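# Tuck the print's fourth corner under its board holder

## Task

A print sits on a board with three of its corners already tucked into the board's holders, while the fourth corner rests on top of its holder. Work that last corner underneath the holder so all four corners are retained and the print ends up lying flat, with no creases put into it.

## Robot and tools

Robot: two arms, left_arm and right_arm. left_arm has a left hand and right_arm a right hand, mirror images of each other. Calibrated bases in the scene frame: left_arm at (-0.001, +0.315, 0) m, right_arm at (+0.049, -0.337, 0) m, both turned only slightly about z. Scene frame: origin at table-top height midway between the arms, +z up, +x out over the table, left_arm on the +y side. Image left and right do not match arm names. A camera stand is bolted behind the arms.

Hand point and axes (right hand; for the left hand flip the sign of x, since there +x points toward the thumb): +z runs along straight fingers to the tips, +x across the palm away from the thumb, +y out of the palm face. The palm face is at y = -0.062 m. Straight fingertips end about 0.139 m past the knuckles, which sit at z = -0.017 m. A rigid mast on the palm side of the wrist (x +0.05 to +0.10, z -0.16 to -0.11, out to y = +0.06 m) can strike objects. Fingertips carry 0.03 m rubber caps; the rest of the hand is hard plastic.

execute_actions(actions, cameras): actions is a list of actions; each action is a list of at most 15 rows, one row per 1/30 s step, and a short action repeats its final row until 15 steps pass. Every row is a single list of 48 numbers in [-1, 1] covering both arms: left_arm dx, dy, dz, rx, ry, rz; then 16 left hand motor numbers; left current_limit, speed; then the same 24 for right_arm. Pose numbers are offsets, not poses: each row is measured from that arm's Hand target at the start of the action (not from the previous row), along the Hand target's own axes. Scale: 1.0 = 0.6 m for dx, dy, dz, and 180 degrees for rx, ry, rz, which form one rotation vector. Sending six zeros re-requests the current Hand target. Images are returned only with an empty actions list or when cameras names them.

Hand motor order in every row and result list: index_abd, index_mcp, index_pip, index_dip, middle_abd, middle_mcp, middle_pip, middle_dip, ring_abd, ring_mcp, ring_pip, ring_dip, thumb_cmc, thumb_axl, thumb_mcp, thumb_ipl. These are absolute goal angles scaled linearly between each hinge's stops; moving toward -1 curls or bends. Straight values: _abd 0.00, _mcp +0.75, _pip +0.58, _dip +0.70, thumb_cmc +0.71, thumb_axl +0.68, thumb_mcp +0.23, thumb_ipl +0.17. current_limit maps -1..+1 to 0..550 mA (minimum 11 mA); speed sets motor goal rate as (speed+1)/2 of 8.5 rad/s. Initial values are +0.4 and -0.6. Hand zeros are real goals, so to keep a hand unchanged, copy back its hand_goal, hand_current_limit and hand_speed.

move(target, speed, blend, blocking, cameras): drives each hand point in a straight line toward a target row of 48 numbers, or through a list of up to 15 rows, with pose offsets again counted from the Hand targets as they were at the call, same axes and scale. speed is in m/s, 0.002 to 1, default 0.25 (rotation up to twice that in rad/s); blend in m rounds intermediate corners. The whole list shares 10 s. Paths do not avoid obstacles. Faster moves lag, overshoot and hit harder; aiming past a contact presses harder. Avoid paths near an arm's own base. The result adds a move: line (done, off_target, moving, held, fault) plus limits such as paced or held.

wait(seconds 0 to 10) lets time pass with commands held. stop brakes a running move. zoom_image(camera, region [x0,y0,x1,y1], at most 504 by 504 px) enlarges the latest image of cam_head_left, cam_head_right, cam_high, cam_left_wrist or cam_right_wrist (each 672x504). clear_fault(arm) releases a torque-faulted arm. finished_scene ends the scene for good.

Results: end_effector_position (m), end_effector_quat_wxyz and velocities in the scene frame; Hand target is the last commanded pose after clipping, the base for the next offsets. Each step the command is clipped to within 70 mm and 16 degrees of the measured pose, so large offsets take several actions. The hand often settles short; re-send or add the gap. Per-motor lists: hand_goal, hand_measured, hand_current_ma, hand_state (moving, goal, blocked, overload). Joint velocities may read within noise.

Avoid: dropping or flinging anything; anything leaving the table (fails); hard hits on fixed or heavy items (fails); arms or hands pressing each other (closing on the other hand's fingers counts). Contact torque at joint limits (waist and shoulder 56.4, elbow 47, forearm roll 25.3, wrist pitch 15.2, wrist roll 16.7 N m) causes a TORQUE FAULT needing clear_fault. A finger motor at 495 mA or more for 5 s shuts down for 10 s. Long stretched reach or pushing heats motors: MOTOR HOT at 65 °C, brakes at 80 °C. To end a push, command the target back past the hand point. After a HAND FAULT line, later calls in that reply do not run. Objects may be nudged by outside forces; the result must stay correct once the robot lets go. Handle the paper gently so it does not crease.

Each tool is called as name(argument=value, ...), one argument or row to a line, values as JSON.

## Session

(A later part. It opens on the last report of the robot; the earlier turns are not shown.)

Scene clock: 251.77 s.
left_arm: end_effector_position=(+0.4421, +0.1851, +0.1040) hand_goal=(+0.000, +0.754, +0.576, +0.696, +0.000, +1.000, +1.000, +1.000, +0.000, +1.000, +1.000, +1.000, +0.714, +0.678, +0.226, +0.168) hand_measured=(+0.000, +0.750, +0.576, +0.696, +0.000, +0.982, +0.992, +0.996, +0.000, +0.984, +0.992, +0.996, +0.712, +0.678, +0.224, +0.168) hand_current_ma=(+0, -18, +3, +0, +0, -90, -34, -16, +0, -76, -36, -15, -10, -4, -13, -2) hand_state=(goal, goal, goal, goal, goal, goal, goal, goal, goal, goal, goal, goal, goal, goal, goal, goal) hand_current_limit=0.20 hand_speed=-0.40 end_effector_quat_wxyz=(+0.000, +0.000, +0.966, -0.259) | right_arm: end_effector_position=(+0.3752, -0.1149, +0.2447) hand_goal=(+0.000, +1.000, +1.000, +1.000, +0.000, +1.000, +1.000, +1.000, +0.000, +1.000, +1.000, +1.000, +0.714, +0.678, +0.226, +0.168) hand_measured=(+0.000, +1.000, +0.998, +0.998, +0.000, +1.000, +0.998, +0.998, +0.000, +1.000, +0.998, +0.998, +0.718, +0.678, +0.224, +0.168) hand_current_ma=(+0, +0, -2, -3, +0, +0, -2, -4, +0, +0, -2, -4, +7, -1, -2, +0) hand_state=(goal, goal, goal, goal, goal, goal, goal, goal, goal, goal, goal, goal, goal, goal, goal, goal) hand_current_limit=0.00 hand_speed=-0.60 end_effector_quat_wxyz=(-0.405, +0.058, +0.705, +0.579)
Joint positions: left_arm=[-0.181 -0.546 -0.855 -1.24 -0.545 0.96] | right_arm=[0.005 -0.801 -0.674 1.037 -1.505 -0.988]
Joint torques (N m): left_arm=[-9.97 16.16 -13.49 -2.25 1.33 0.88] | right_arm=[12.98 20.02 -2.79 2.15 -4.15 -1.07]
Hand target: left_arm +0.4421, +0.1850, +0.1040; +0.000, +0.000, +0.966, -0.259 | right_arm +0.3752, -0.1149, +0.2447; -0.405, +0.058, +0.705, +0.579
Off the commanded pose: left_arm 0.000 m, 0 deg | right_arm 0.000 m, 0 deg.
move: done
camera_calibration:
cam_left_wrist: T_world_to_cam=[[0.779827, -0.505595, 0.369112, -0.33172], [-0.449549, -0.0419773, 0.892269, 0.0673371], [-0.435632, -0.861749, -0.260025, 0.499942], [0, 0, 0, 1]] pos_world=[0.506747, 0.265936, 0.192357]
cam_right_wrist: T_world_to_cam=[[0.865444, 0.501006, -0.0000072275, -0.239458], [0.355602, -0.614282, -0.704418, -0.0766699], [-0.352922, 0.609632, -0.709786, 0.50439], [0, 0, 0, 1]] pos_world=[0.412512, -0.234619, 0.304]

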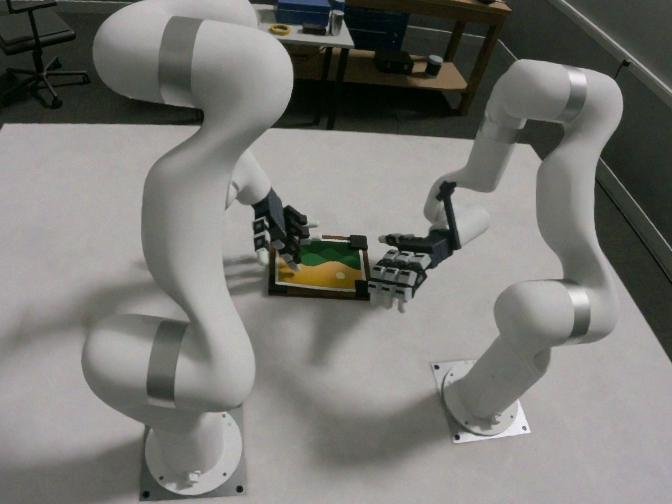

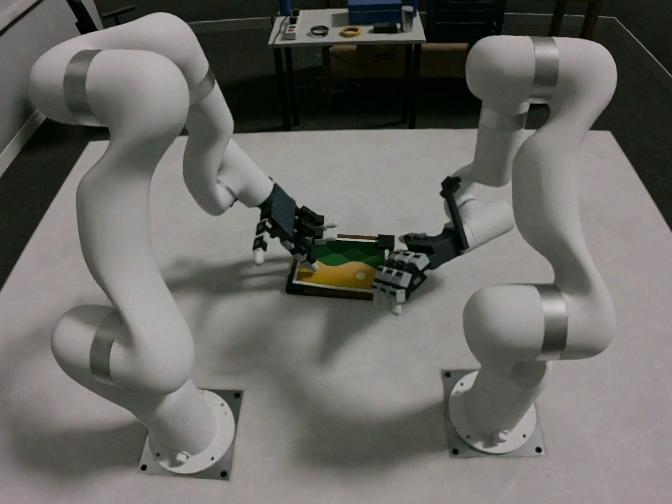

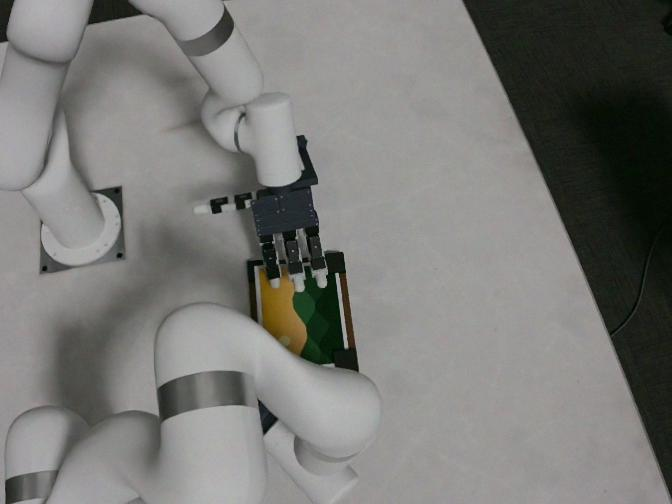

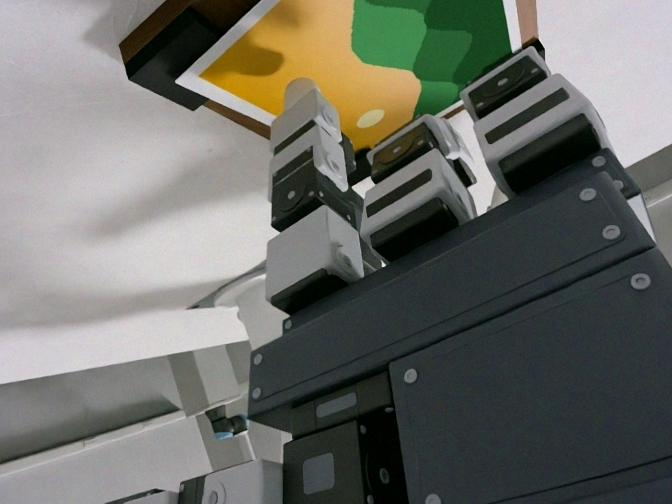

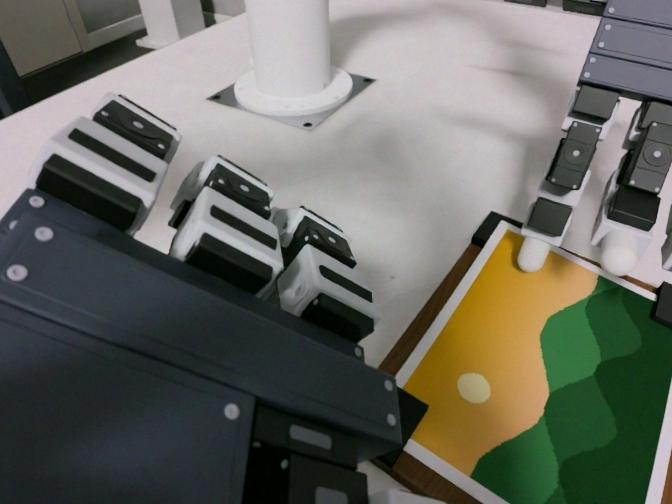

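move(
  target=[0, 0.0167, 0.0289, 0,0,0, 0,0.754,0.576,0.696, 0,1,1,1, 0,1,1,1, 0.714,0.678,0.226,0.168, 0.2,-0.4, 0,0,0,0,0,0, 0.0,1,1,1,0,1,1,1,0,1,1,1,0.714,0.678,0.226,0.168,0,-0.6],
  speed=0.05,
  cameras=["cam_head_right", "cam_left_wrist","cam_right_wrist"],
)

zoom_image(
  camera="cam_right_wrist",
  region=[420, 130, 672, 352],
)

zoom_image(
  camera="cam_left_wrist",
  region=[100, 0, 400, 200],
)

Scene clock: 260.67 s.
left_arm: end_effector_position=(+0.4421, +0.1850, +0.0840) hand_goal=(+0.000, +0.754, +0.576, +0.696, +0.000, +1.000, +1.000, +1.000, +0.000, +1.000, +1.000, +1.000, +0.714, +0.678, +0.226, +0.168) hand_measured=(+0.000, +0.758, +0.578, +0.696, +0.000, +0.982, +0.992, +0.996, +0.000, +0.984, +0.992, +0.996, +0.712, +0.678, +0.224, +0.168) hand_current_ma=(+0, +22, +12, +0, +0, -90, -34, -16, +0, -76, -36, -15, -10, -4, -13, -2) hand_state=(goal, goal, goal, goal, goal, goal, goal, goal, goal, goal, goal, goal, goal, goal, goal, goal) hand_current_limit=0.20 hand_speed=-0.40 end_effector_quat_wxyz=(+0.000, +0.000, +0.966, -0.259) | right_arm: end_effector_position=(+0.3752, -0.1149, +0.2447) hand_goal=(+0.000, +1.000, +1.000, +1.000, +0.000, +1.000, +1.000, +1.000, +0.000, +1.000, +1.000, +1.000, +0.714, +0.678, +0.226, +0.168) hand_measured=(+0.000, +1.000, +0.998, +0.998, +0.000, +1.000, +0.998, +0.998, +0.000, +1.000, +0.998, +0.998, +0.718, +0.678, +0.224, +0.168) hand_current_ma=(+0, +0, -2, -3, +0, +0, -2, -4, +0, +0, -2, -4, +7, -1, -2, +0) hand_state=(goal, goal, goal, goal, goal, goal, goal, goal, goal, goal, goal, goal, goal, goal, goal, goal) hand_current_limit=0.00 hand_speed=-0.60 end_effector_quat_wxyz=(-0.405, +0.058, +0.705, +0.579)
Joint positions: left_arm=[-0.181 -0.591 -0.859 -1.304 -0.533 1.035] | right_arm=[0.005 -0.801 -0.674 1.037 -1.505 -0.988]
Joint torques (N m): left_arm=[-7.23 14.23 -11.6 -1.71 1.48 0.94] | right_arm=[13.32 19.72 -2.94 1.74 -4.19 -1.1]
Hand target: left_arm +0.4421, +0.1850, +0.0840; +0.000, +0.000, +0.966, -0.259 | right_arm +0.3752, -0.1149, +0.2447; -0.405, +0.058, +0.705, +0.579
Off the commanded pose: left_arm 0.000 m, 0 deg | right_arm 0.000 m, 0 deg.
move: done
camera_calibration:
cam_left_wrist: T_world_to_cam=[[0.779804, -0.505596, 0.369158, -0.324334], [-0.449589, -0.0419513, 0.89225, 0.0851988], [-0.435632, -0.86175, -0.260024, 0.494742], [0, 0, 0, 1]] pos_world=[0.506747, 0.265936, 0.172357]
cam_right_wrist: T_world_to_cam=[[0.865444, 0.501006, -0.0000072275, -0.239458], [0.355602, -0.614282, -0.704418, -0.0766699], [-0.352922, 0.609632, -0.709786, 0.50439], [0, 0, 0, 1]] pos_world=[0.412512, -0.234619, 0.304]
Images, in order (width x height): cam_head_right 672x504, cam_left_wrist 672x504, cam_right_wrist 672x504.

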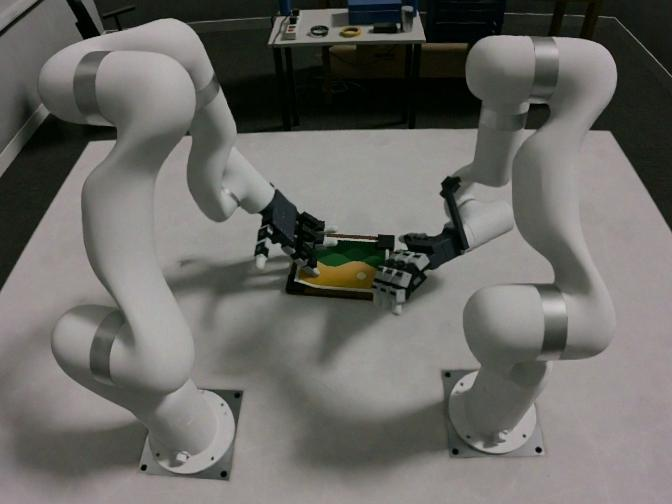

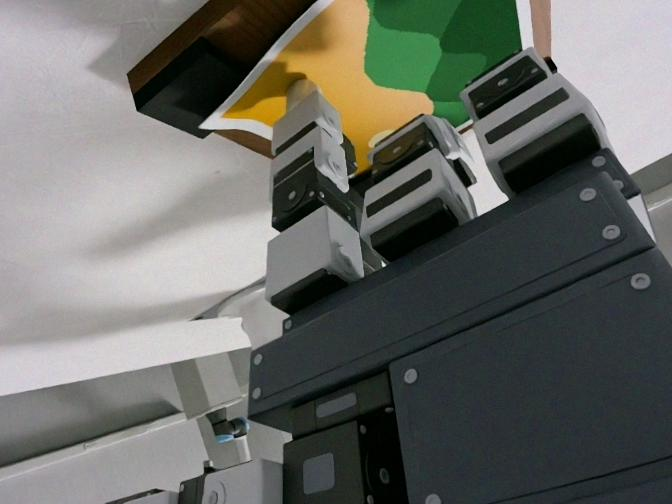

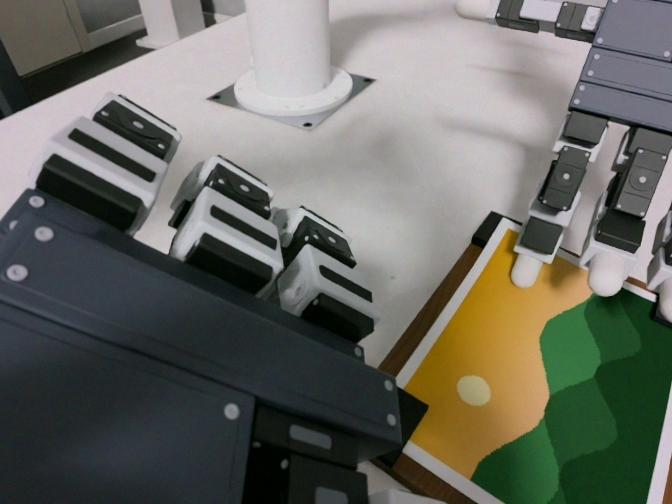

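Scaled by 2.000 from the camera's 672x504 image, which has a finer 960x720 frame.

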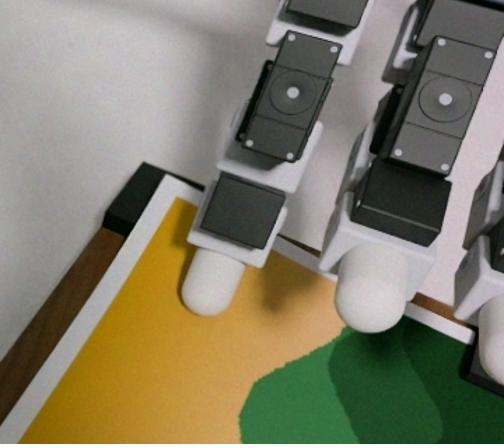

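Scaled by 1.680 from the camera's 672x504 image, which has a finer 960x720 frame.

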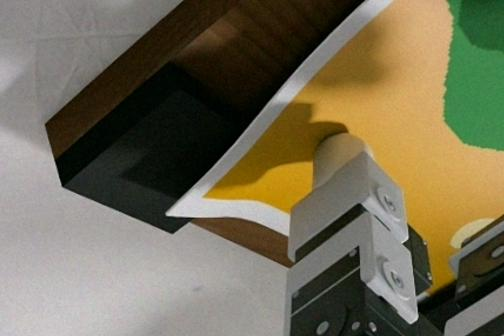

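move(
  target=[0, 0.0083, 0.0144, 0,0,0, 0,0.754,0.576,0.696, 0,1,1,1, 0,1,1,1, 0.714,0.678,0.226,0.168, 0.2,-0.4, 0,0,0,0,0,0, 0.0,1,1,1,0,1,1,1,0,1,1,1,0.714,0.678,0.226,0.168,0,-0.6],
  speed=0.05,
  cameras=["cam_head_right", "cam_left_wrist","cam_right_wrist"],
)

zoom_image(
  camera="cam_right_wrist",
  region=[440, 150, 640, 350],
)

zoom_image(
  camera="cam_left_wrist",
  region=[100, 0, 400, 200],
)

Scene clock: 285.33 s.
left_arm: end_effector_position=(+0.4421, +0.1851, +0.0740) hand_goal=(+0.000, +0.754, +0.576, +0.696, +0.000, +1.000, +1.000, +1.000, +0.000, +1.000, +1.000, +1.000, +0.714, +0.678, +0.226, +0.168) hand_measured=(+0.008, +0.828, +0.622, +0.710, +0.000, +0.982, +0.992, +0.996, +0.000, +0.984, +0.992, +0.996, +0.712, +0.678, +0.224, +0.168) hand_current_ma=(+34, +330, +221, +69, +0, -90, -34, -16, +0, -76, -35, -15, -10, -4, -13, -2) hand_state=(goal, blocked, blocked, goal, goal, goal, goal, goal, goal, goal, goal, goal, goal, goal, goal, goal) hand_current_limit=0.20 hand_speed=-0.40 end_effector_quat_wxyz=(+0.000, +0.000, +0.966, -0.259) | right_arm: end_effector_position=(+0.3752, -0.1149, +0.2447) hand_goal=(+0.000, +1.000, +1.000, +1.000, +0.000, +1.000, +1.000, +1.000, +0.000, +1.000, +1.000, +1.000, +0.714, +0.678, +0.226, +0.168) hand_measured=(+0.000, +1.000, +0.998, +0.998, +0.000, +1.000, +0.998, +0.998, +0.000, +1.000, +0.998, +0.998, +0.718, +0.678, +0.224, +0.168) hand_current_ma=(+0, +0, -2, -3, +0, +0, -2, -4, +0, +0, -2, -4, +7, -1, -2, +0) hand_state=(goal, goal, goal, goal, goal, goal, goal, goal, goal, goal, goal, goal, goal, goal, goal, goal) hand_current_limit=0.00 hand_speed=-0.60 end_effector_quat_wxyz=(-0.405, +0.058, +0.705, +0.579)
Joint positions: left_arm=[-0.181 -0.613 -0.862 -1.337 -0.528 1.072] | right_arm=[0.005 -0.801 -0.674 1.037 -1.505 -0.988]
Joint torques (N m): left_arm=[1.38 11.44 -11.39 -1.86 2.06 1.01] | right_arm=[13.06 19.86 -2.77 1.86 -4.15 -1.17]
Hand target: left_arm +0.4421, +0.1850, +0.0740; +0.000, +0.000, +0.966, -0.259 | right_arm +0.3752, -0.1149, +0.2447; -0.405, +0.058, +0.705, +0.579
Off the commanded pose: left_arm 0.000 m, 0 deg | right_arm 0.000 m, 0 deg.
move: done
camera_calibration:
cam_left_wrist: T_world_to_cam=[[0.779827, -0.505595, 0.369112, -0.320647], [-0.449549, -0.0419773, 0.892269, 0.0941052], [-0.435632, -0.861749, -0.260025, 0.492142], [0, 0, 0, 1]] pos_world=[0.506747, 0.265936, 0.162357]
cam_right_wrist: T_world_to_cam=[[0.865444, 0.501006, -0.0000072275, -0.239458], [0.355602, -0.614282, -0.704418, -0.0766699], [-0.352922, 0.609632, -0.709786, 0.50439], [0, 0, 0, 1]] pos_world=[0.412512, -0.234619, 0.304]
Images, in order (width x height): cam_head_right 672x504, cam_left_wrist 672x504, cam_right_wrist 672x504.

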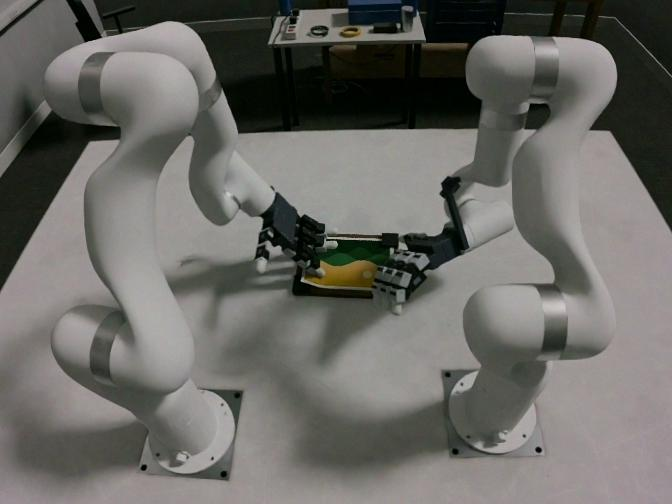

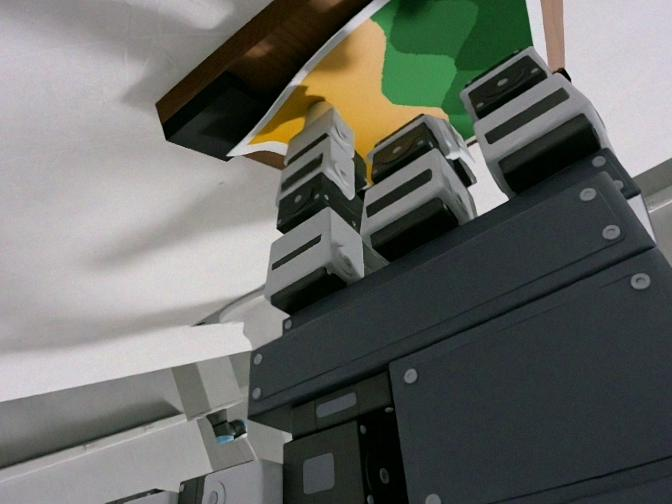

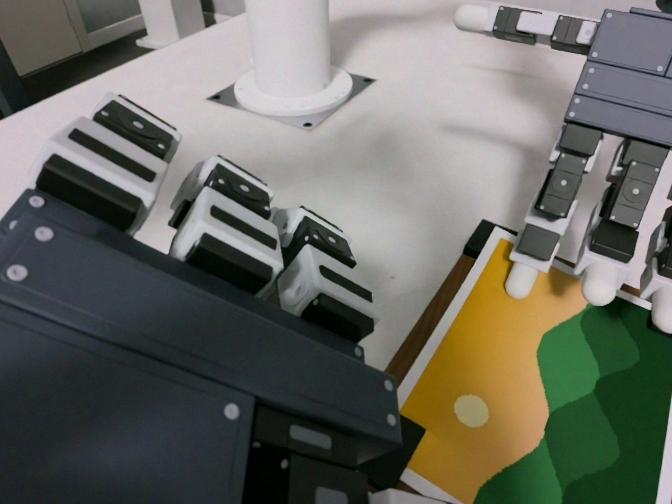

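Scaled by 2.520 from the camera's 672x504 image, which has a finer 960x720 frame.

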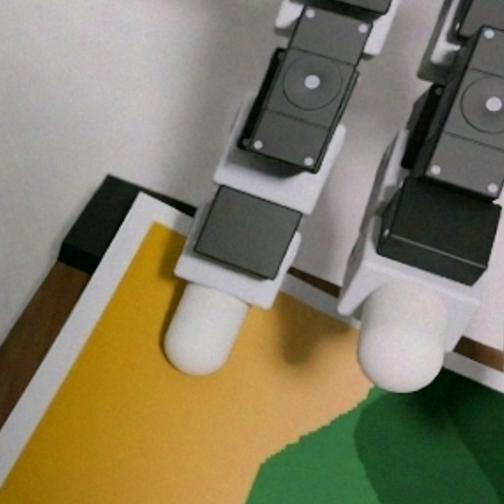

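Scaled by 1.680 from the camera's 672x504 image, which has a finer 960x720 frame.

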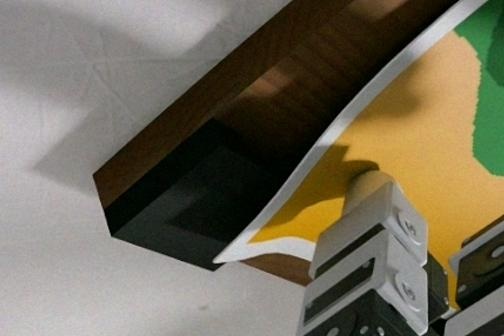

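move(
  target=[0, -0.0211, -0.0225, 0,0,0, 0,0.754,0.576,0.696, 0,1,1,1, 0,1,1,1, 0.714,0.678,0.226,0.168, -0.4,-0.4, 0,0,0,0,0,0, 0.0,1,1,1,0,1,1,1,0,1,1,1,0.714,0.678,0.226,0.168,0,-0.6],
  speed=0.1,
  cameras=["cam_head_right", "cam_left_wrist","cam_right_wrist"],
)

zoom_image(
  camera="cam_right_wrist",
  region=[440, 150, 640, 350],
)

zoom_image(
  camera="cam_left_wrist",
  region=[100, 0, 400, 200],
)

Scene clock: 309.20 s.
left_arm: end_effector_position=(+0.4421, +0.1808, +0.0920) hand_goal=(+0.000, +0.754, +0.576, +0.696, +0.000, +1.000, +1.000, +1.000, +0.000, +1.000, +1.000, +1.000, +0.714, +0.678, +0.226, +0.168) hand_measured=(+0.002, +0.754, +0.580, +0.700, +0.000, +0.982, +0.992, +0.996, +0.000, +0.984, +0.992, +0.996, +0.712, +0.678, +0.224, +0.168) hand_current_ma=(+9, -3, +15, +17, +0, -90, -34, -16, +0, -76, -35, -15, -10, -4, -13, -2) hand_state=(goal, goal, goal, goal, goal, goal, goal, goal, goal, goal, goal, goal, goal, goal, goal, goal) hand_current_limit=-0.40 hand_speed=-0.40 end_effector_quat_wxyz=(+0.000, +0.000, +0.966, -0.259) | right_arm: end_effector_position=(+0.3752, -0.1149, +0.2447) hand_goal=(+0.000, +1.000, +1.000, +1.000, +0.000, +1.000, +1.000, +1.000, +0.000, +1.000, +1.000, +1.000, +0.714, +0.678, +0.226, +0.168) hand_measured=(+0.000, +1.000, +0.998, +0.998, +0.000, +1.000, +0.998, +0.998, +0.000, +1.000, +0.998, +0.998, +0.718, +0.678, +0.224, +0.168) hand_current_ma=(+0, +0, -2, -3, +0, +0, -2, -4, +0, +0, -2, -4, +7, -1, -2, +0) hand_state=(goal, goal, goal, goal, goal, goal, goal, goal, goal, goal, goal, goal, goal, goal, goal, goal) hand_current_limit=0.00 hand_speed=-0.60 end_effector_quat_wxyz=(-0.405, +0.058, +0.705, +0.579)
Joint positions: left_arm=[-0.19 -0.574 -0.86 -1.284 -0.535 1.001] | right_arm=[0.005 -0.801 -0.674 1.037 -1.505 -0.988]
Joint torques (N m): left_arm=[-10.16 42.57 -6.82 2.61 -2.16 -0.89] | right_arm=[13 19.51 -3.26 1.82 -4.2 -1.13]
Hand target: left_arm +0.4421, +0.1808, +0.0921; +0.000, +0.000, +0.966, -0.259 | right_arm +0.3752, -0.1149, +0.2447; -0.405, +0.058, +0.705, +0.579
Off the commanded pose: left_arm 0.000 m, 0 deg | right_arm 0.000 m, 0 deg.
move: done
camera_calibration:
cam_left_wrist: T_world_to_cam=[[0.779827, -0.505595, 0.369112, -0.329414], [-0.449549, -0.0419773, 0.892269, 0.077868], [-0.435632, -0.861749, -0.260025, 0.493203], [0, 0, 0, 1]] pos_world=[0.506747, 0.261736, 0.180357]
cam_right_wrist: T_world_to_cam=[[0.865444, 0.501006, -0.0000072275, -0.239458], [0.355602, -0.614282, -0.704418, -0.0766699], [-0.352922, 0.609632, -0.709786, 0.50439], [0, 0, 0, 1]] pos_world=[0.412512, -0.234619, 0.304]
Images, in order (width x height): cam_head_right 672x504, cam_left_wrist 672x504, cam_right_wrist 672x504.

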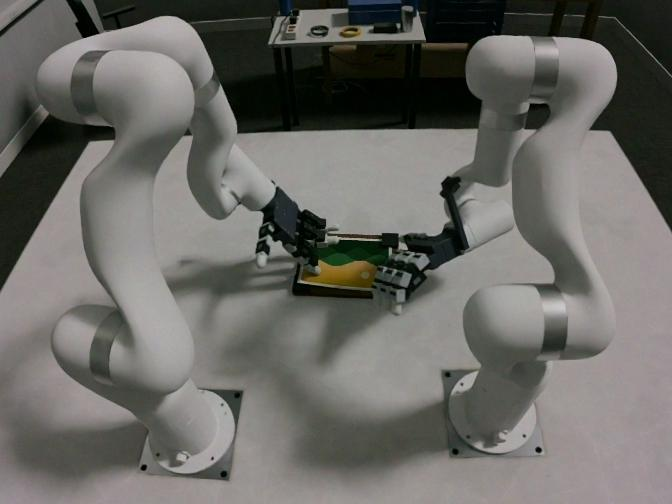

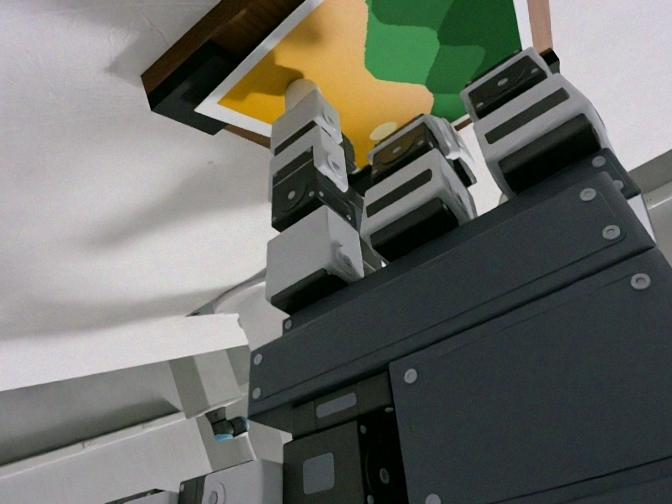

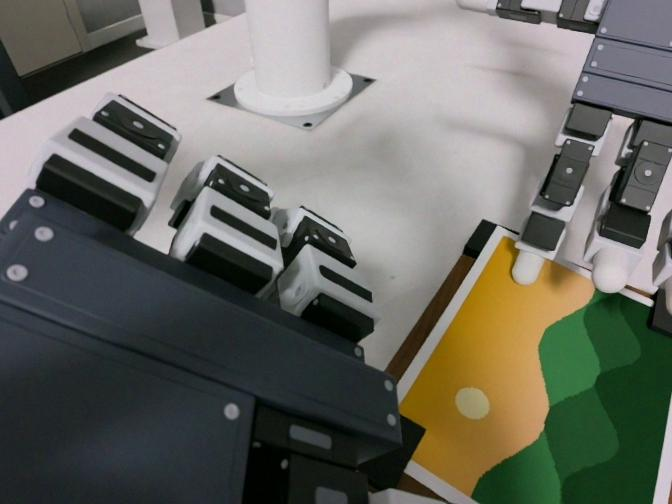

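Scaled by 2.520 from the camera's 672x504 image, which has a finer 960x720 frame.

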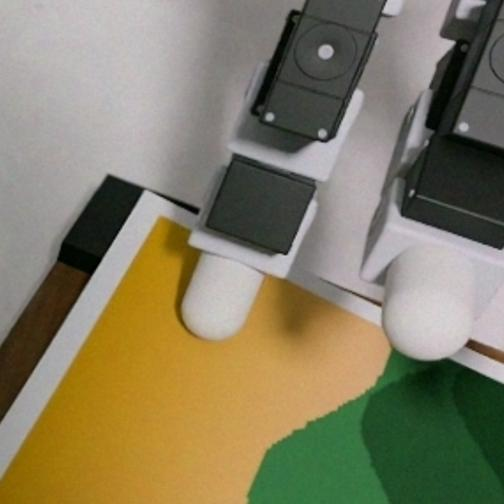

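Scaled by 1.680 from the camera's 672x504 image, which has a finer 960x720 frame.

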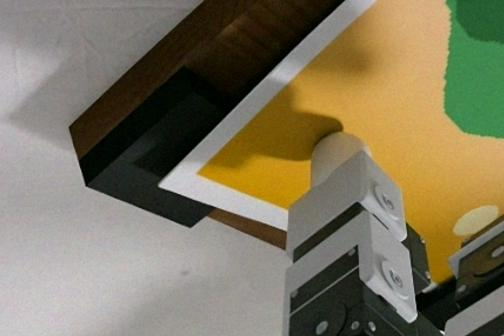

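move(
  target=[-0.01, -0.0107, 0.0275, 0,0,0, 0,0.754,0.576,0.696, 0,1,1,1, 0,1,1,1, 0.714,0.678,0.226,0.168, -0.4,-0.4, 0,0,0,0,0,0, 0.0,1,1,1,0,1,1,1,0,1,1,1,0.714,0.678,0.226,0.168,0,-0.6],
  speed=0.05,
  cameras=["cam_left_wrist","cam_right_wrist"],
)

zoom_image(
  camera="cam_right_wrist",
  region=[440, 150, 640, 350],
)

zoom_image(
  camera="cam_left_wrist",
  region=[100, 0, 400, 200],
)

Scene clock: 329.83 s.
left_arm: end_effector_position=(+0.4481, +0.1670, +0.0810) hand_goal=(+0.000, +0.754, +0.576, +0.696, +0.000, +1.000, +1.000, +1.000, +0.000, +1.000, +1.000, +1.000, +0.714, +0.678, +0.226, +0.168) hand_measured=(+0.020, +0.780, +0.592, +0.698, +0.000, +0.982, +0.992, +0.996, +0.000, +0.984, +0.992, +0.996, +0.712, +0.678, +0.224, +0.168) hand_current_ma=(+85, +128, +74, +7, +0, -90, -34, -16, +0, -76, -35, -15, -10, -4, -13, -2) hand_state=(blocked, blocked, goal, goal, goal, goal, goal, goal, goal, goal, goal, goal, goal, goal, goal, goal) hand_current_limit=-0.40 hand_speed=-0.40 end_effector_quat_wxyz=(+0.000, +0.000, +0.966, -0.259) | right_arm: end_effector_position=(+0.3752, -0.1149, +0.2447) hand_goal=(+0.000, +1.000, +1.000, +1.000, +0.000, +1.000, +1.000, +1.000, +0.000, +1.000, +1.000, +1.000, +0.714, +0.678, +0.226, +0.168) hand_measured=(+0.000, +1.000, +0.998, +0.998, +0.000, +1.000, +0.998, +0.998, +0.000, +1.000, +0.998, +0.998, +0.718, +0.678, +0.224, +0.168) hand_current_ma=(+0, +0, -2, -3, +0, +0, -2, -4, +0, +0, -2, -4, +7, -1, -2, +0) hand_state=(goal, goal, goal, goal, goal, goal, goal, goal, goal, goal, goal, goal, goal, goal, goal, goal) hand_current_limit=0.00 hand_speed=-0.60 end_effector_quat_wxyz=(-0.405, +0.058, +0.705, +0.579)
Joint positions: left_arm=[-0.215 -0.613 -0.888 -1.321 -0.526 1.016] | right_arm=[0.005 -0.801 -0.674 1.037 -1.505 -0.988]
Joint torques (N m): left_arm=[-13.33 12.01 -11.34 -2.74 1.9 1.05] | right_arm=[12.01 20.04 -3.29 1.76 -4.3 -1.13]
Hand target: left_arm +0.4481, +0.1670, +0.0810; +0.000, +0.000, +0.966, -0.259 | right_arm +0.3752, -0.1149, +0.2447; -0.405, +0.058, +0.705, +0.579
Off the commanded pose: left_arm 0.000 m, 0 deg | right_arm 0.000 m, 0 deg.
move: done
camera_calibration:
cam_left_wrist: T_world_to_cam=[[0.779827, -0.505595, 0.369112, -0.33701], [-0.449549, -0.0419773, 0.892269, 0.089801], [-0.435632, -0.861749, -0.260025, 0.481064], [0, 0, 0, 1]] pos_world=[0.512747, 0.247936, 0.169357]
cam_right_wrist: T_world_to_cam=[[0.865444, 0.501006, -0.0000072275, -0.239458], [0.355602, -0.614282, -0.704418, -0.0766699], [-0.352922, 0.609632, -0.709786, 0.50439], [0, 0, 0, 1]] pos_world=[0.412512, -0.234619, 0.304]
Images, in order (width x height): cam_left_wrist 672x504, cam_right_wrist 672x504.

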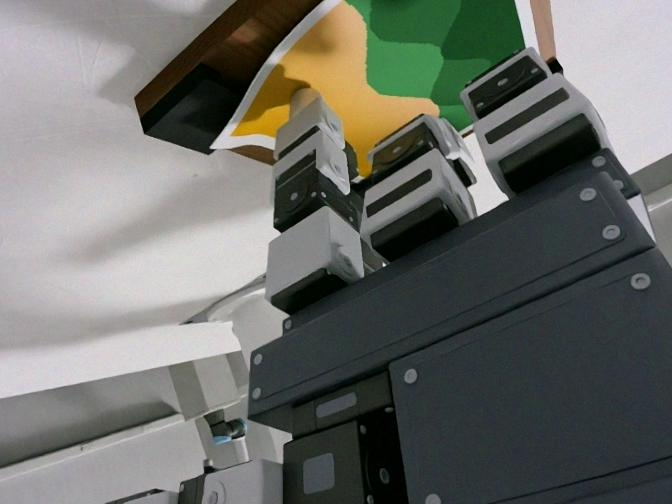

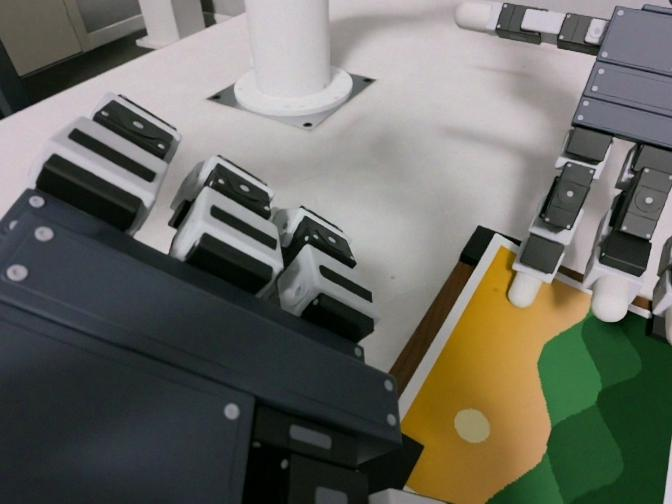

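Scaled by 2.520 from the camera's 672x504 image, which has a finer 960x720 frame.

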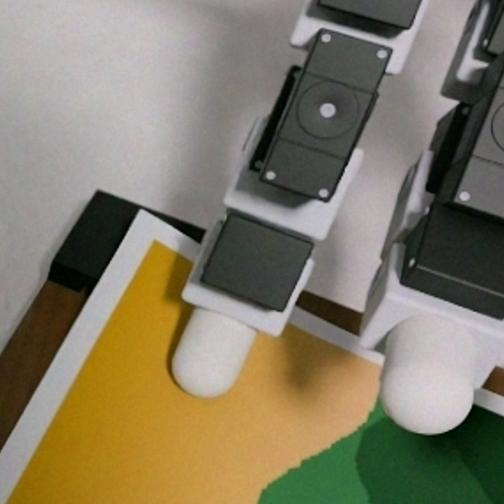

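Scaled by 1.680 from the camera's 672x504 image, which has a finer 960x720 frame.

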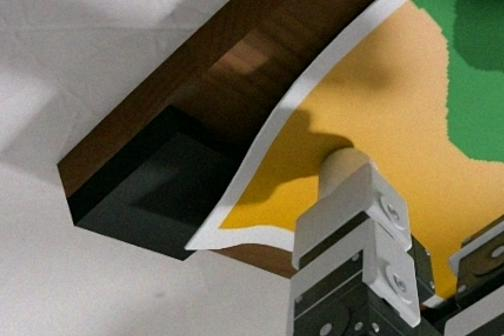

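move(
  target=[-0.0133, -0.0266, 0.0153, 0,0,0, 0,0.754,0.576,0.696, 0,1,1,1, 0,1,1,1, 0.714,0.678,0.226,0.168, -0.4,-0.4, 0,0,0,0,0,0, 0.0,1,1,1,0,1,1,1,0,1,1,1,0.714,0.678,0.226,0.168,0,-0.6],
  speed=0.04,
  cameras=["cam_left_wrist","cam_right_wrist","cam_high"],
)

zoom_image(
  camera="cam_right_wrist",
  region=[440, 150, 640, 350],
)

zoom_image(
  camera="cam_left_wrist",
  region=[100, 0, 400, 200],
)

Scene clock: 348.07 s.
left_arm: end_effector_position=(+0.4561, +0.1486, +0.0810) hand_goal=(+0.000, +0.754, +0.576, +0.696, +0.000, +1.000, +1.000, +1.000, +0.000, +1.000, +1.000, +1.000, +0.714, +0.678, +0.226, +0.168) hand_measured=(+0.038, +0.782, +0.594, +0.698, +0.000, +0.982, +0.992, +0.996, +0.000, +0.984, +0.992, +0.996, +0.712, +0.678, +0.224, +0.168) hand_current_ma=(+159, +137, +81, +10, +0, -90, -34, -16, +0, -76, -35, -15, -10, -4, -13, -2) hand_state=(blocked, blocked, goal, goal, goal, goal, goal, goal, goal, goal, goal, goal, goal, goal, goal, goal) hand_current_limit=-0.40 hand_speed=-0.40 end_effector_quat_wxyz=(+0.000, +0.000, +0.966, -0.259) | right_arm: end_effector_position=(+0.3752, -0.1149, +0.2447) hand_goal=(+0.000, +1.000, +1.000, +1.000, +0.000, +1.000, +1.000, +1.000, +0.000, +1.000, +1.000, +1.000, +0.714, +0.678, +0.226, +0.168) hand_measured=(+0.000, +1.000, +0.998, +0.998, +0.000, +1.000, +0.998, +0.998, +0.000, +1.000, +0.998, +0.998, +0.718, +0.678, +0.224, +0.168) hand_current_ma=(+0, +0, -2, -3, +0, +0, -2, -4, +0, +0, -2, -4, +7, -1, -2, +0) hand_state=(goal, goal, goal, goal, goal, goal, goal, goal, goal, goal, goal, goal, goal, goal, goal, goal) hand_current_limit=0.00 hand_speed=-0.60 end_effector_quat_wxyz=(-0.405, +0.058, +0.705, +0.579)
Joint positions: left_arm=[-0.247 -0.632 -0.924 -1.32 -0.521 0.979] | right_arm=[0.005 -0.801 -0.674 1.037 -1.505 -0.988]
Joint torques (N m): left_arm=[-12.14 13.02 -12.1 2.63 1.97 -0.78] | right_arm=[12.03 19.72 -3.74 1.88 -4.17 -1.11]
Hand target: left_arm +0.4561, +0.1486, +0.0810; +0.000, +0.000, +0.966, -0.259 | right_arm +0.3752, -0.1149, +0.2447; -0.405, +0.058, +0.705, +0.579
Off the commanded pose: left_arm 0.000 m, 0 deg | right_arm 0.000 m, 0 deg.
move: done
camera_calibration:
cam_left_wrist: T_world_to_cam=[[0.779827, -0.505595, 0.369112, -0.352552], [-0.449549, -0.0419773, 0.892269, 0.092625], [-0.435632, -0.861749, -0.260025, 0.468693], [0, 0, 0, 1]] pos_world=[0.520747, 0.229536, 0.169357]
cam_right_wrist: T_world_to_cam=[[0.865444, 0.501006, -0.0000072275, -0.239458], [0.355602, -0.614282, -0.704418, -0.0766699], [-0.352922, 0.609632, -0.709786, 0.50439], [0, 0, 0, 1]] pos_world=[0.412512, -0.234619, 0.304]
Images, in order (width x height): cam_high 672x504, cam_left_wrist 672x504, cam_right_wrist 672x504.

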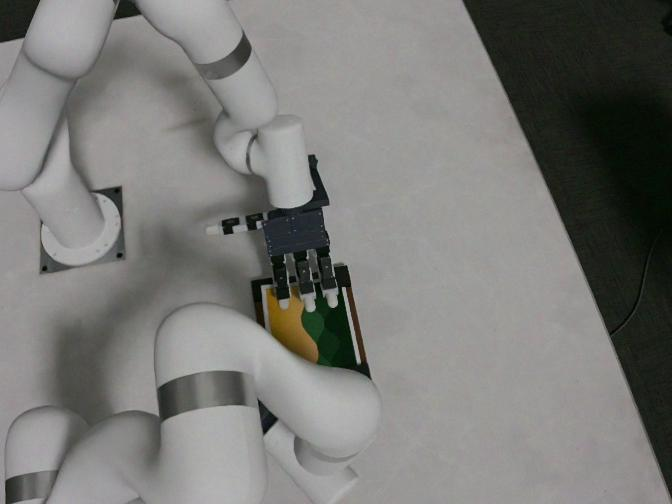

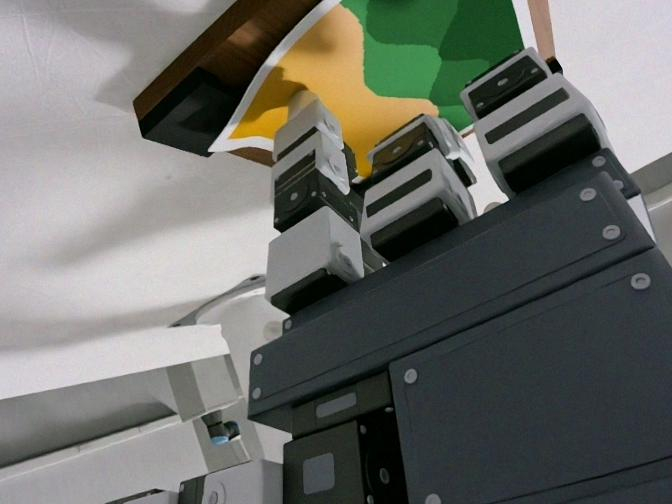

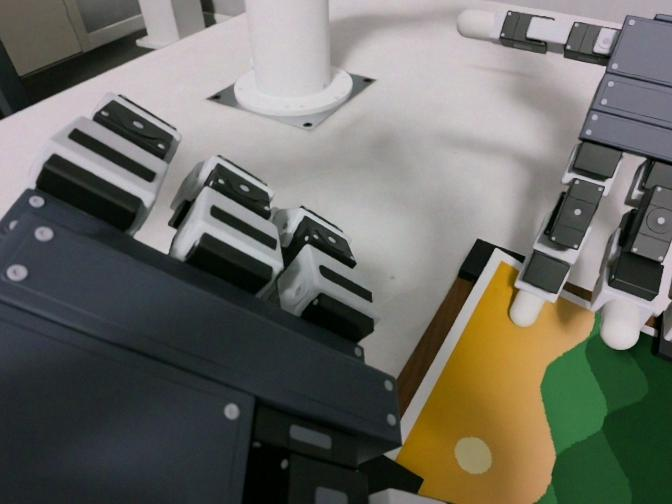

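Scaled by 2.520 from the camera's 672x504 image, which has a finer 960x720 frame.

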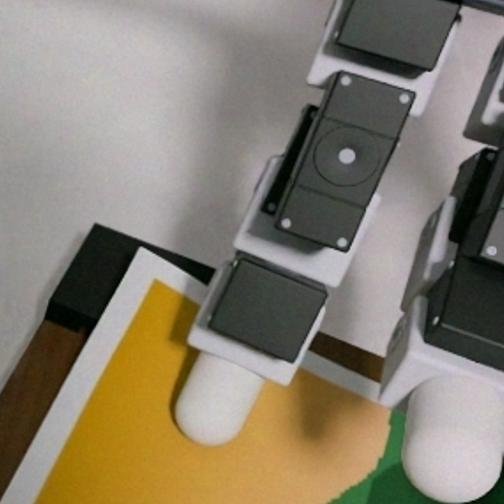

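Scaled by 1.680 from the camera's 672x504 image, which has a finer 960x720 frame.

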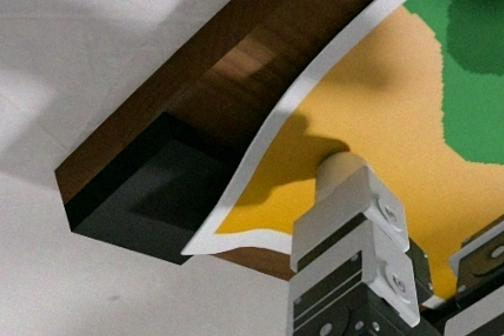

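move(
  target=[0, -0.02, -0.0346, 0,0,0, 0,0.754,0.576,0.696, 0,1,1,1, 0,1,1,1, 0.714,0.678,0.226,0.168, -0.4,-0.4, 0.136,-0.0352,-0.4747,-0.3418,-0.3436,0.756, 0,0.754,0.576,0.696,0,0.754,0.576,0.696,0,0.754,0.576,0.696,0.714,0.678,0.226,0.168,0.2,-0.6],
  speed=0.25,
  cameras=["all"],
)

Scene clock: 394.80 s.
left_arm: end_effector_position=(+0.4561, +0.1486, +0.1050) hand_goal=(+0.000, +0.754, +0.576, +0.696, +0.000, +1.000, +1.000, +1.000, +0.000, +1.000, +1.000, +1.000, +0.714, +0.678, +0.226, +0.168) hand_measured=(+0.002, +0.750, +0.578, +0.698, +0.000, +0.982, +0.992, +0.996, +0.000, +0.984, +0.992, +0.996, +0.712, +0.678, +0.224, +0.168) hand_current_ma=(+11, -15, +5, +10, +0, -90, -34, -16, +0, -76, -35, -15, -10, -4, -13, -2) hand_state=(goal, goal, goal, goal, goal, goal, goal, goal, goal, goal, goal, goal, goal, goal, goal, goal) hand_current_limit=-0.40 hand_speed=-0.40 end_effector_quat_wxyz=(+0.000, +0.000, +0.966, -0.259) | right_arm: end_effector_position=(+0.4526, -0.3994, +0.2809) hand_goal=(+0.000, +0.754, +0.576, +0.696, +0.000, +0.754, +0.576, +0.696, +0.000, +0.754, +0.576, +0.696, +0.714, +0.678, +0.226, +0.168) hand_measured=(+0.002, +0.750, +0.578, +0.698, +0.002, +0.750, +0.578, +0.698, +0.002, +0.750, +0.578, +0.698, +0.712, +0.678, +0.224, +0.168) hand_current_ma=(+1, -5, +1, +3, +1, -7, +1, +4, +1, -7, +1, +4, -4, -1, -3, +0) hand_state=(goal, goal, goal, goal, goal, goal, goal, goal, goal, goal, goal, goal, goal, goal, goal, goal) hand_current_limit=0.20 hand_speed=-0.60 end_effector_quat_wxyz=(-0.258, +0.966, -0.001, -0.001)
Joint positions: left_arm=[-0.247 -0.581 -0.919 -1.245 -0.534 0.892] | right_arm=[-0.211 -0.136 -0.817 0.653 -0.924 2.452]
Joint torques (N m): left_arm=[5.66 42.02 -6.91 2.85 -2.15 -0.86] | right_arm=[12.82 10.83 -30.42 -1.05 -2.81 1.29]
Hand target: left_arm +0.4561, +0.1486, +0.1050; +0.000, +0.000, +0.966, -0.259 | right_arm +0.4526, -0.3994, +0.2809; -0.258, +0.966, -0.001, -0.001
Off the commanded pose: left_arm 0.000 m, 0 deg | right_arm 0.000 m, 0 deg.
move: done
camera_calibration:
cam_left_wrist: T_world_to_cam=[[0.779827, -0.505595, 0.369112, -0.361411], [-0.449549, -0.0419773, 0.892269, 0.0712105], [-0.435632, -0.861749, -0.260025, 0.474934], [0, 0, 0, 1]] pos_world=[0.520747, 0.229536, 0.193357]
cam_right_wrist: T_world_to_cam=[[-0.770926, -0.554392, -0.313566, 0.243251], [-0.446399, 0.119138, 0.886868, -0.0445075], [-0.454314, 0.823684, -0.339326, 0.758175], [0, 0, 0, 1]] pos_world=[0.51211, -0.484338, 0.373016]

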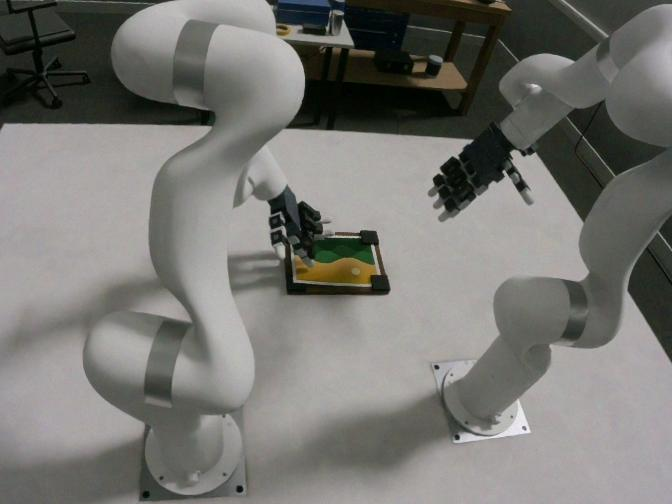

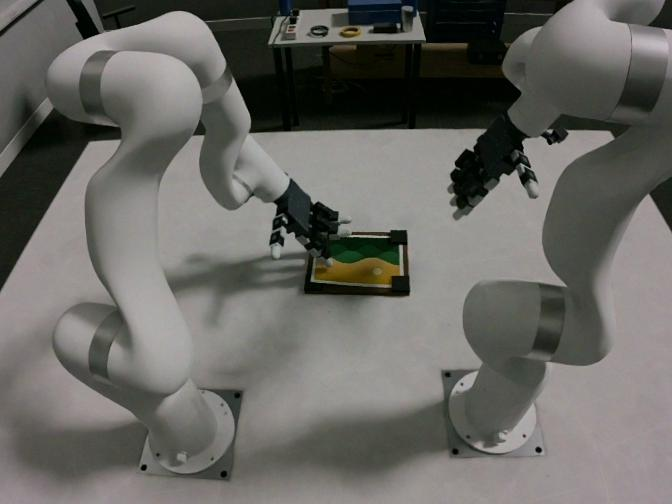

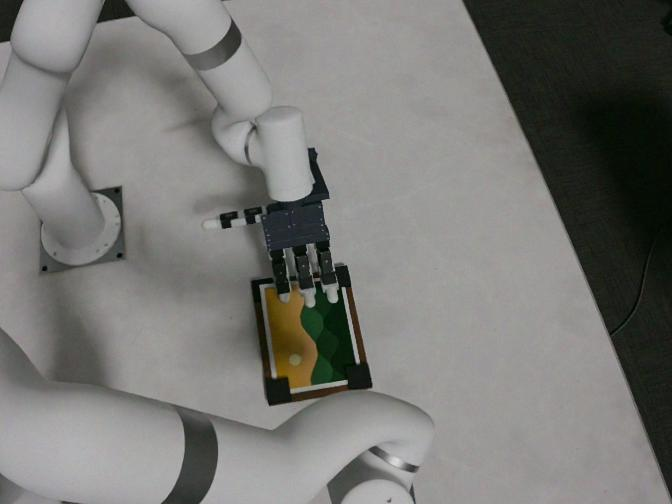

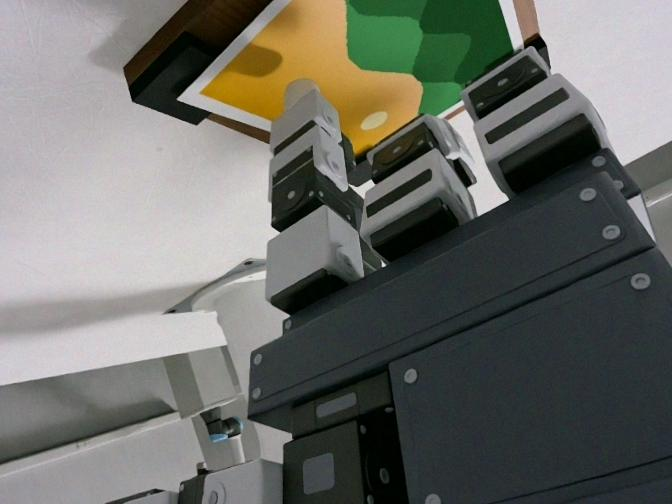

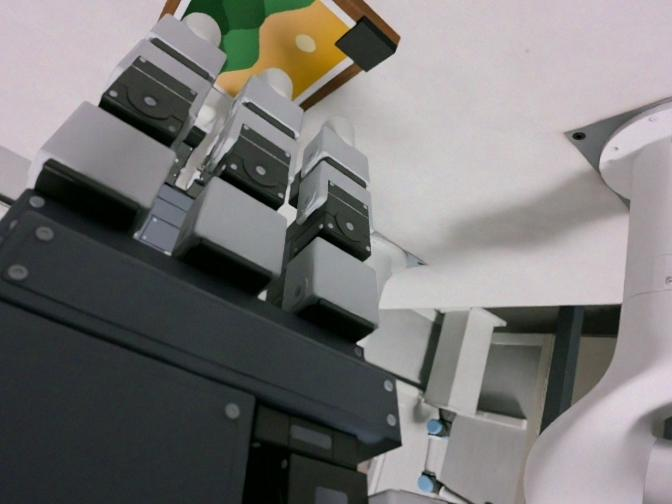

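zoom_image(
  camera="cam_high",
  region=[230, 250, 390, 410],
)

zoom_image(
  camera="cam_head_right",
  region=[290, 210, 430, 310],
)

zoom_image(
  camera="cam_left_wrist",
  region=[100, 0, 400, 200],
)

Scaled by 3.150 from the camera's 672x504 image, which has a finer 960x720 frame.

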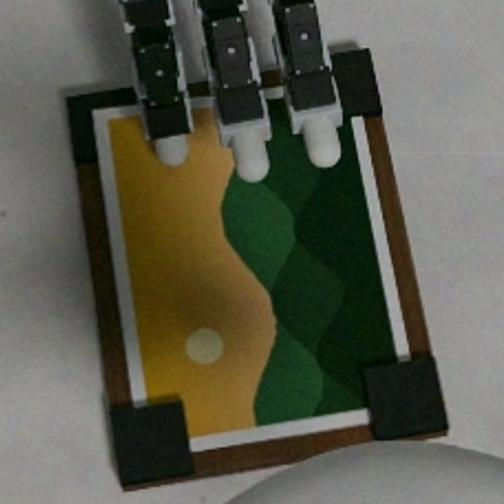

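Scaled by 3.600 from the camera's 672x504 image, which has a finer 960x720 frame.

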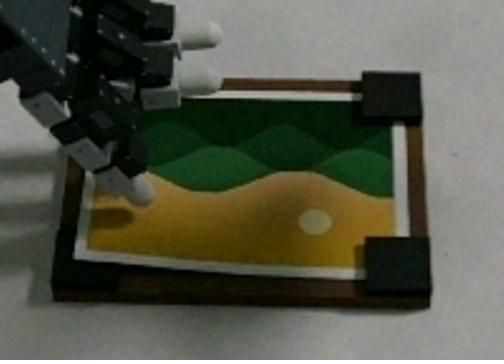

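Scaled by 1.680 from the camera's 672x504 image, which has a finer 960x720 frame.

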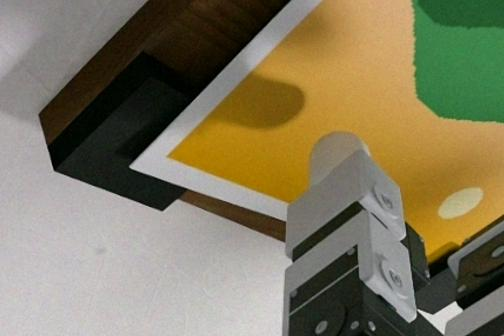

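zoom_image(
  camera="cam_right_wrist",
  region=[150, 0, 450, 200],
)

Scaled by 1.680 from the camera's 672x504 image, which has a finer 960x720 frame.

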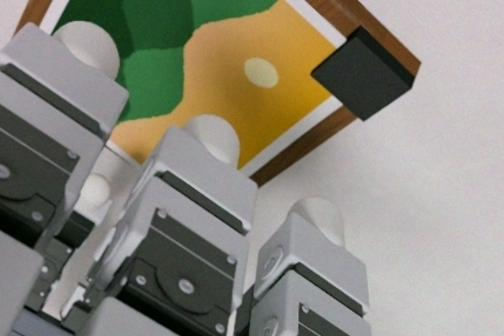

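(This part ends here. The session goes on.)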